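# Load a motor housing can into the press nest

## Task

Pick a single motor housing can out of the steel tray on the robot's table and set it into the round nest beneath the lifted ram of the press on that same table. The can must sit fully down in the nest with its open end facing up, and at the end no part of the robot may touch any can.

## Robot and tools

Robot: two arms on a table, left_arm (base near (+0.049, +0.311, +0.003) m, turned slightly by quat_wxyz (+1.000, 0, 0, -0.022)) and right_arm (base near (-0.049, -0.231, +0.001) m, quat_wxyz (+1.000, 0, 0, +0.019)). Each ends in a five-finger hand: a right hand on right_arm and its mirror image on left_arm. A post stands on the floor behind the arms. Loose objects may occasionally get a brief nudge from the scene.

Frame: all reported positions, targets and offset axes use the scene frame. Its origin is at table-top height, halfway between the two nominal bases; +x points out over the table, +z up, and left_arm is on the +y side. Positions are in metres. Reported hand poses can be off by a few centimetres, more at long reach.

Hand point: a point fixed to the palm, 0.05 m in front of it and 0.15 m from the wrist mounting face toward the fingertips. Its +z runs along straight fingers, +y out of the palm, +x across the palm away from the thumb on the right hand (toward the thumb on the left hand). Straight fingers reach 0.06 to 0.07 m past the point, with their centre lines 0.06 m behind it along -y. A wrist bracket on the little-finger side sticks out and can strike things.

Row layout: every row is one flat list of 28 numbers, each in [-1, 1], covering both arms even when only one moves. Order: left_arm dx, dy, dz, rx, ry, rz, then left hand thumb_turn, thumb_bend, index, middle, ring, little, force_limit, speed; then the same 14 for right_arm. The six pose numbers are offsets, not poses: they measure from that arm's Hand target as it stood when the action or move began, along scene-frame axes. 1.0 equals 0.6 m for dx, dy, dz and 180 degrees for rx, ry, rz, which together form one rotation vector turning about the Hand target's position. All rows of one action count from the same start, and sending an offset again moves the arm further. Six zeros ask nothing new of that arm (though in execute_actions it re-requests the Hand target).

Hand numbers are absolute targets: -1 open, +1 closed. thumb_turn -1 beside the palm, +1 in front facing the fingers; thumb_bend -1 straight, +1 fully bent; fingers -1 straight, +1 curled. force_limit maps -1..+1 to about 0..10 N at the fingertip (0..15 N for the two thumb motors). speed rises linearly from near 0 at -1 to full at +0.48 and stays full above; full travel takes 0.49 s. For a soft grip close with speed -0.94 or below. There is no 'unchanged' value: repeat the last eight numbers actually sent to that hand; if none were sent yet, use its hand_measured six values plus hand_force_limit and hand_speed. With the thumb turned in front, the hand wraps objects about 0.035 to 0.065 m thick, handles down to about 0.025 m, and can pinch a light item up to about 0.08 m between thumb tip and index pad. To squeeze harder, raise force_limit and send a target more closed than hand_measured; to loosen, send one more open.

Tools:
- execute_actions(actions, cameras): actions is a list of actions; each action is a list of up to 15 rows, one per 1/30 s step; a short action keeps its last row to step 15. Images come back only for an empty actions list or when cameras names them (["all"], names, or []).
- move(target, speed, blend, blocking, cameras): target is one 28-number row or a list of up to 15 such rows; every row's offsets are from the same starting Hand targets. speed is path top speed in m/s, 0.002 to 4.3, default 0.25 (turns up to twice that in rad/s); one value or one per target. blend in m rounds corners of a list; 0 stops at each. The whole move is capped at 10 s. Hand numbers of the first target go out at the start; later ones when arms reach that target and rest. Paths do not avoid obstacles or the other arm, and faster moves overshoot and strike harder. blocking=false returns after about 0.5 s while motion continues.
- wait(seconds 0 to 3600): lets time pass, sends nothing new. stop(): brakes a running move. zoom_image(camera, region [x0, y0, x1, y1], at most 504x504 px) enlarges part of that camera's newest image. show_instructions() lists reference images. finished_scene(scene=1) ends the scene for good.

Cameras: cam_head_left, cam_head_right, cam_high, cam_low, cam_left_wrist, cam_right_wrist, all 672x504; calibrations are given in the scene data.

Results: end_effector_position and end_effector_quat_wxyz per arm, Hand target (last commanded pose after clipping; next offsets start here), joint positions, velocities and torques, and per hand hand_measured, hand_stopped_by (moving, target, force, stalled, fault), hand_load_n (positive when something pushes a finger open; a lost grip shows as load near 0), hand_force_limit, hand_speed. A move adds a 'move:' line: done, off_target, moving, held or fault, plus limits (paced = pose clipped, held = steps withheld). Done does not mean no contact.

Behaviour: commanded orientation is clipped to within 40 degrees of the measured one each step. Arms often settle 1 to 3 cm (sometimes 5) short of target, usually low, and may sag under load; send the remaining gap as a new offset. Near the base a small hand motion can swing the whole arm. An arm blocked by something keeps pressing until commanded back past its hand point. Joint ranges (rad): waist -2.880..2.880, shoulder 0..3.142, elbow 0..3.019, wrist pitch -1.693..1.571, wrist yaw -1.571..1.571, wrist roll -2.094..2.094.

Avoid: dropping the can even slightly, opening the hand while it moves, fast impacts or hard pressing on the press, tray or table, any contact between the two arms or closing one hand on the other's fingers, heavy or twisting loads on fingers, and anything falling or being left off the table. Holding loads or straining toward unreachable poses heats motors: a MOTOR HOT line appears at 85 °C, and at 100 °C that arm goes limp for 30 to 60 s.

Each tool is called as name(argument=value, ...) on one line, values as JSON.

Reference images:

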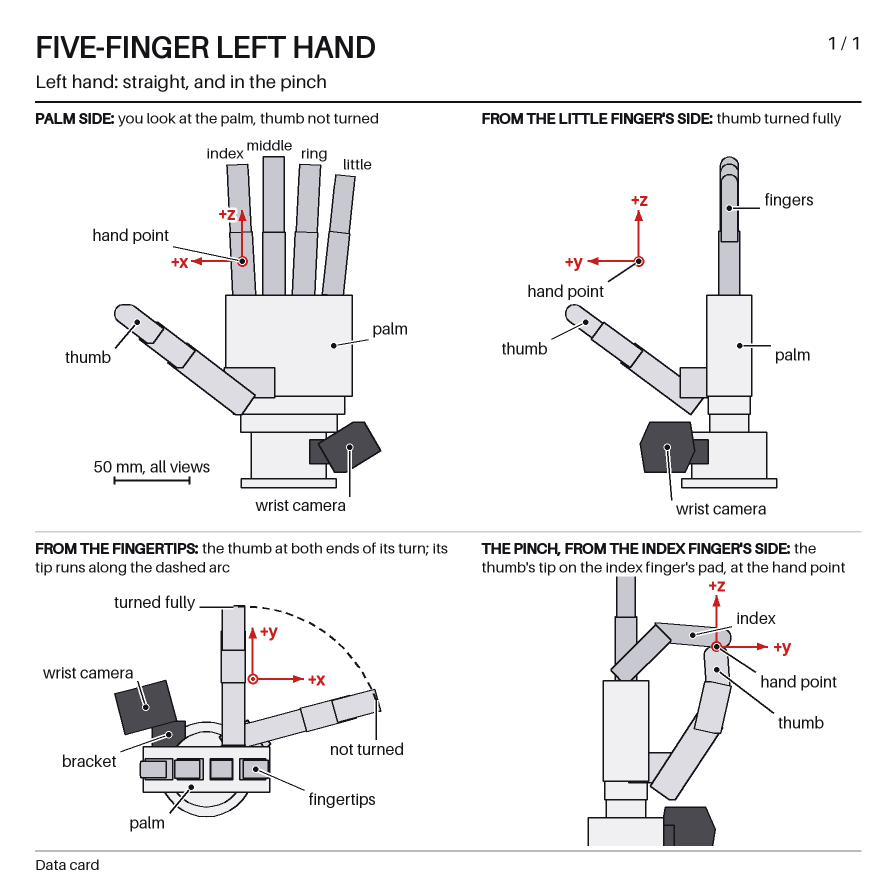

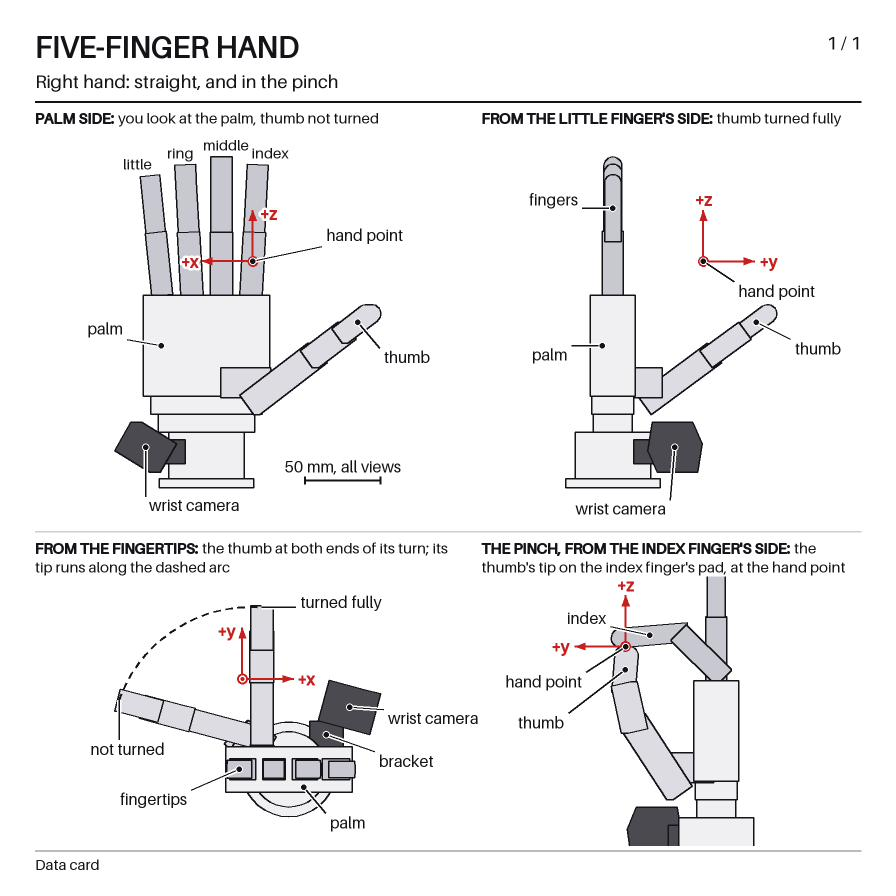

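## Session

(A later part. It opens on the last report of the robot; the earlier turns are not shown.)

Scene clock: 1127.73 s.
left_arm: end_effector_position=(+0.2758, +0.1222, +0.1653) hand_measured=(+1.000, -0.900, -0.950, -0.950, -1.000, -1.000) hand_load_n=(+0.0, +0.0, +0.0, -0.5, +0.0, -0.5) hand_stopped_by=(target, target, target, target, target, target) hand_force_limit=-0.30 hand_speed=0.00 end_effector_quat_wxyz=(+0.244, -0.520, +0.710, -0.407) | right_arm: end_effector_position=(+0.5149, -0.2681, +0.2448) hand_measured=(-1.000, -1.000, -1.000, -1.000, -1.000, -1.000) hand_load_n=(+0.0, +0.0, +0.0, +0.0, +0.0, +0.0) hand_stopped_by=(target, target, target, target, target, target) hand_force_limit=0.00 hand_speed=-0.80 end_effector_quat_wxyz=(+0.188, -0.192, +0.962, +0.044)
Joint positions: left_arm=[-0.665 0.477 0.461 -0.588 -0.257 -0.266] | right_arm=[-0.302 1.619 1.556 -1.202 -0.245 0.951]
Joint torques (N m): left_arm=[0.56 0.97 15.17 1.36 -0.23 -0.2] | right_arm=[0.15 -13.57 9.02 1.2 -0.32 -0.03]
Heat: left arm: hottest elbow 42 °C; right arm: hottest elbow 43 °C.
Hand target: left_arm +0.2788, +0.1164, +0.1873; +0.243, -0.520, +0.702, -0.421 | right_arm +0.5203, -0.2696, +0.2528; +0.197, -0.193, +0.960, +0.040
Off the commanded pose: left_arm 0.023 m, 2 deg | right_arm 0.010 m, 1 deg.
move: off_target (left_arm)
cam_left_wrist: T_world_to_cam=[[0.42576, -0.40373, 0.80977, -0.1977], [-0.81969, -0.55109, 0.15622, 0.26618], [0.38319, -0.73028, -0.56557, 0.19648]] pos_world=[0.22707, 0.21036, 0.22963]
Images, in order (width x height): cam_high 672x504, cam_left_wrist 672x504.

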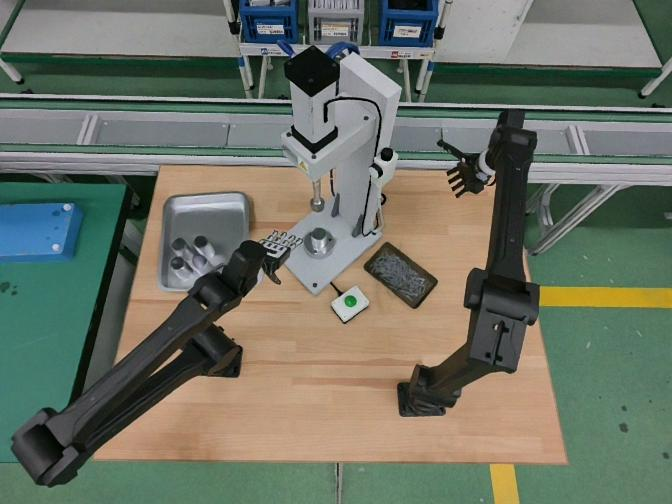

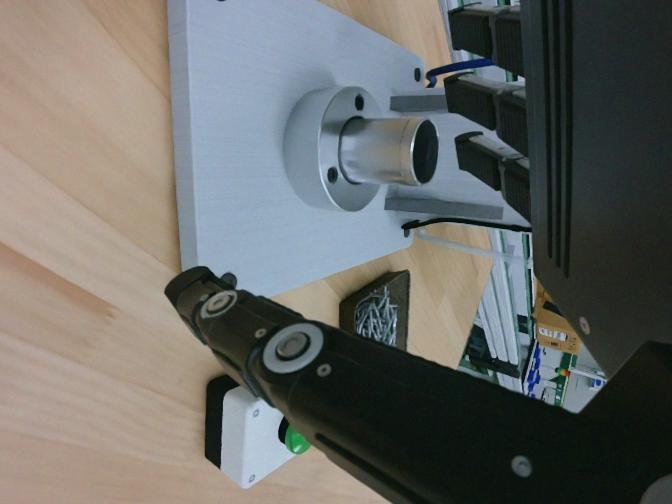

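wait(seconds=0.1, cameras=["all"])

Scene clock: 1140.47 s.
left_arm: end_effector_position=(+0.2758, +0.1222, +0.1653) hand_measured=(+1.000, -0.900, -0.950, -0.950, -1.000, -1.000) hand_load_n=(+0.0, +0.0, +0.0, +0.0, +0.0, +0.5) hand_stopped_by=(target, target, target, target, target, target) hand_force_limit=-0.30 hand_speed=0.00 end_effector_quat_wxyz=(+0.244, -0.520, +0.710, -0.407) | right_arm: end_effector_position=(+0.5149, -0.2681, +0.2448) hand_measured=(-1.000, -1.000, -1.000, -1.000, -1.000, -1.000) hand_load_n=(+0.0, +0.0, +0.0, +0.0, +0.0, +0.0) hand_stopped_by=(target, target, target, target, target, target) hand_force_limit=0.00 hand_speed=-0.80 end_effector_quat_wxyz=(+0.188, -0.192, +0.962, +0.044)
Joint positions: left_arm=[-0.665 0.477 0.461 -0.588 -0.257 -0.266] | right_arm=[-0.302 1.619 1.556 -1.202 -0.245 0.951]
Joint torques (N m): left_arm=[0.67 0.97 15.15 1.37 -0.23 -0.2] | right_arm=[0.26 -13.74 9.02 1.21 -0.32 -0.02]
Heat: left arm: hottest elbow 43 °C; right arm: hottest elbow 43 °C.
Hand target: left_arm +0.2788, +0.1164, +0.1873; +0.243, -0.520, +0.702, -0.421 | right_arm +0.5203, -0.2696, +0.2528; +0.197, -0.193, +0.960, +0.040
Off the commanded pose: left_arm 0.023 m, 2 deg | right_arm 0.010 m, 1 deg.
wait: 0.10 s; at rest from the start
cam_left_wrist: T_world_to_cam=[[0.42576, -0.40373, 0.80977, -0.1977], [-0.81969, -0.55109, 0.15622, 0.26618], [0.38319, -0.73028, -0.56557, 0.19648]] pos_world=[0.22707, 0.21036, 0.22963]

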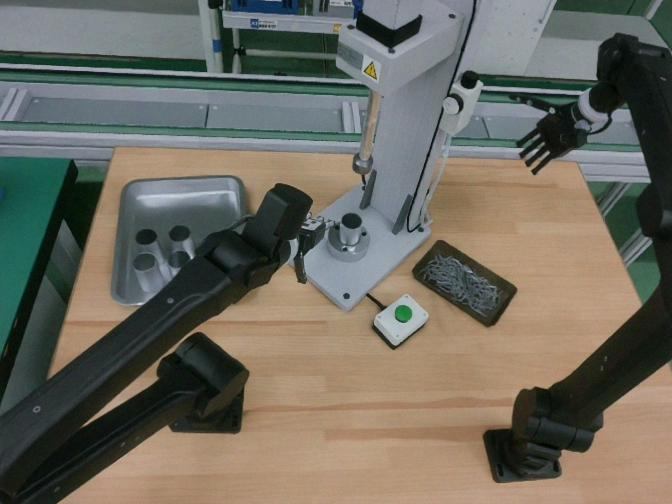

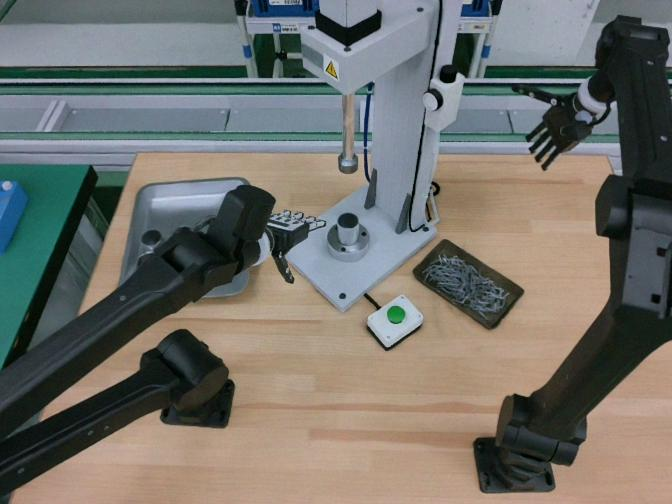

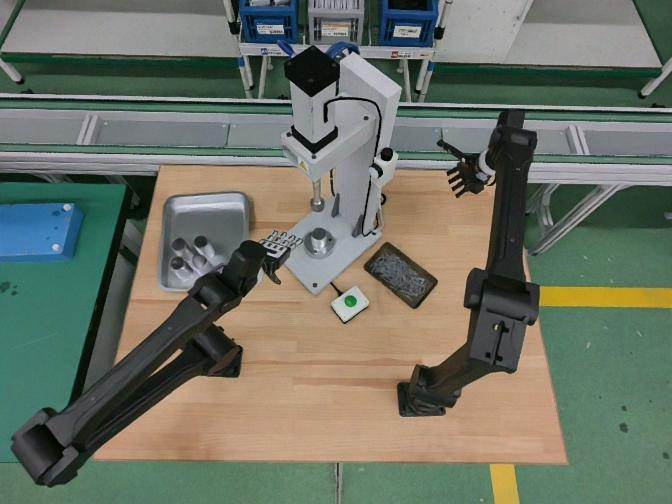

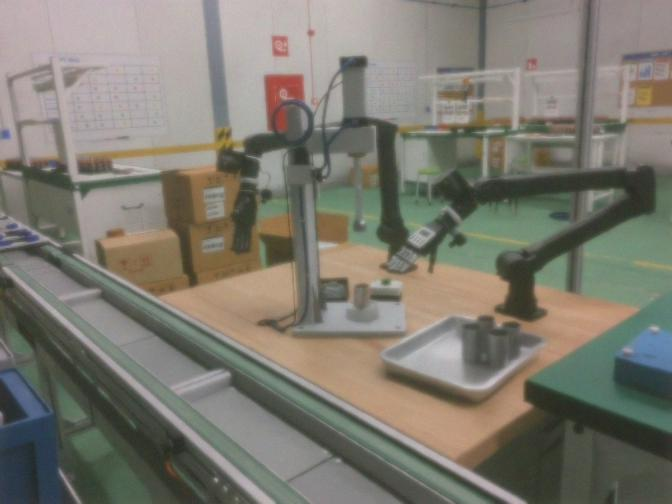

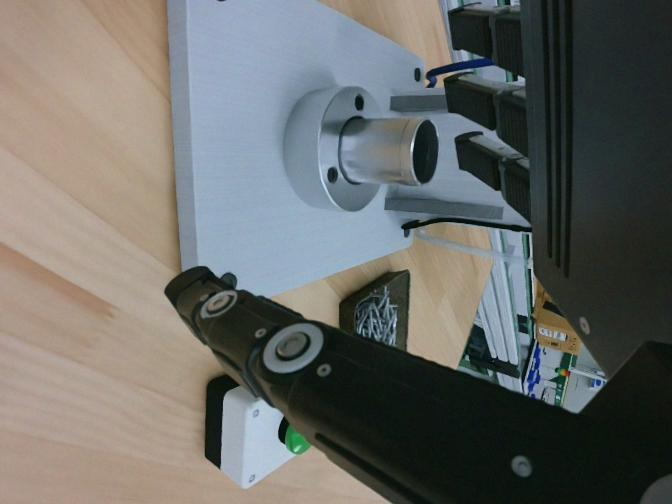

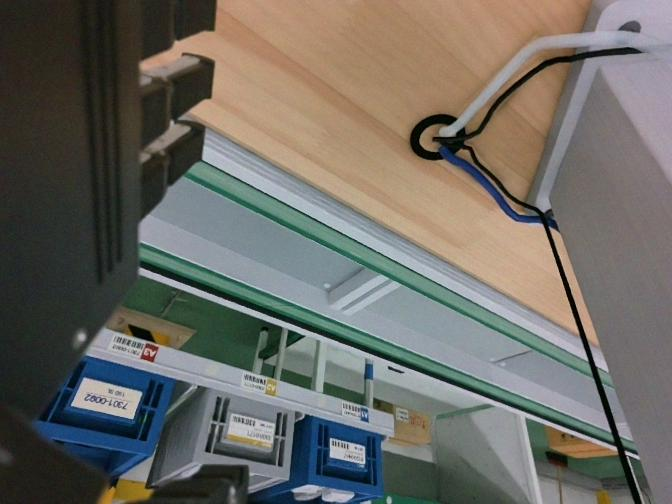

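zoom_image(camera="cam_left_wrist", region=[270, 70, 460, 225])

zoom_image(camera="cam_low", region=[320, 260, 410, 340])

Scaled by 2.653 from the camera's image (finer frame: 960x720).

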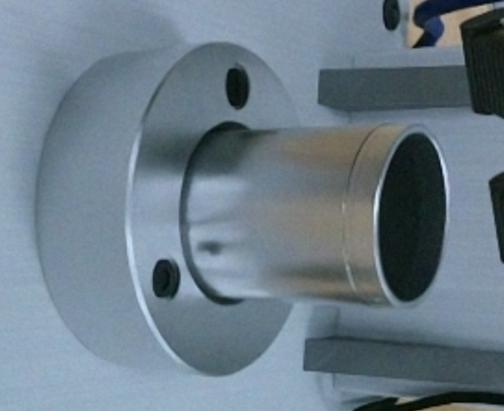

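Scaled by 5.600 from the camera's image (finer frame: 960x720).

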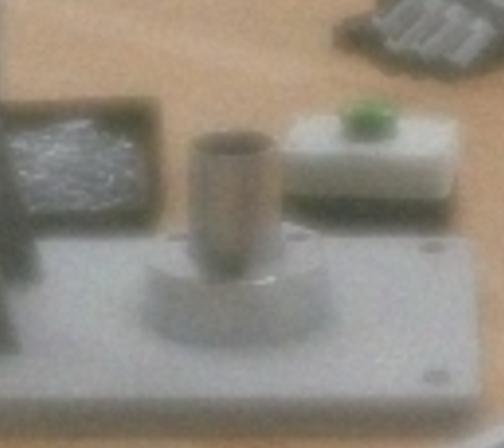

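finished_scene()

The scene is finished: the task was done.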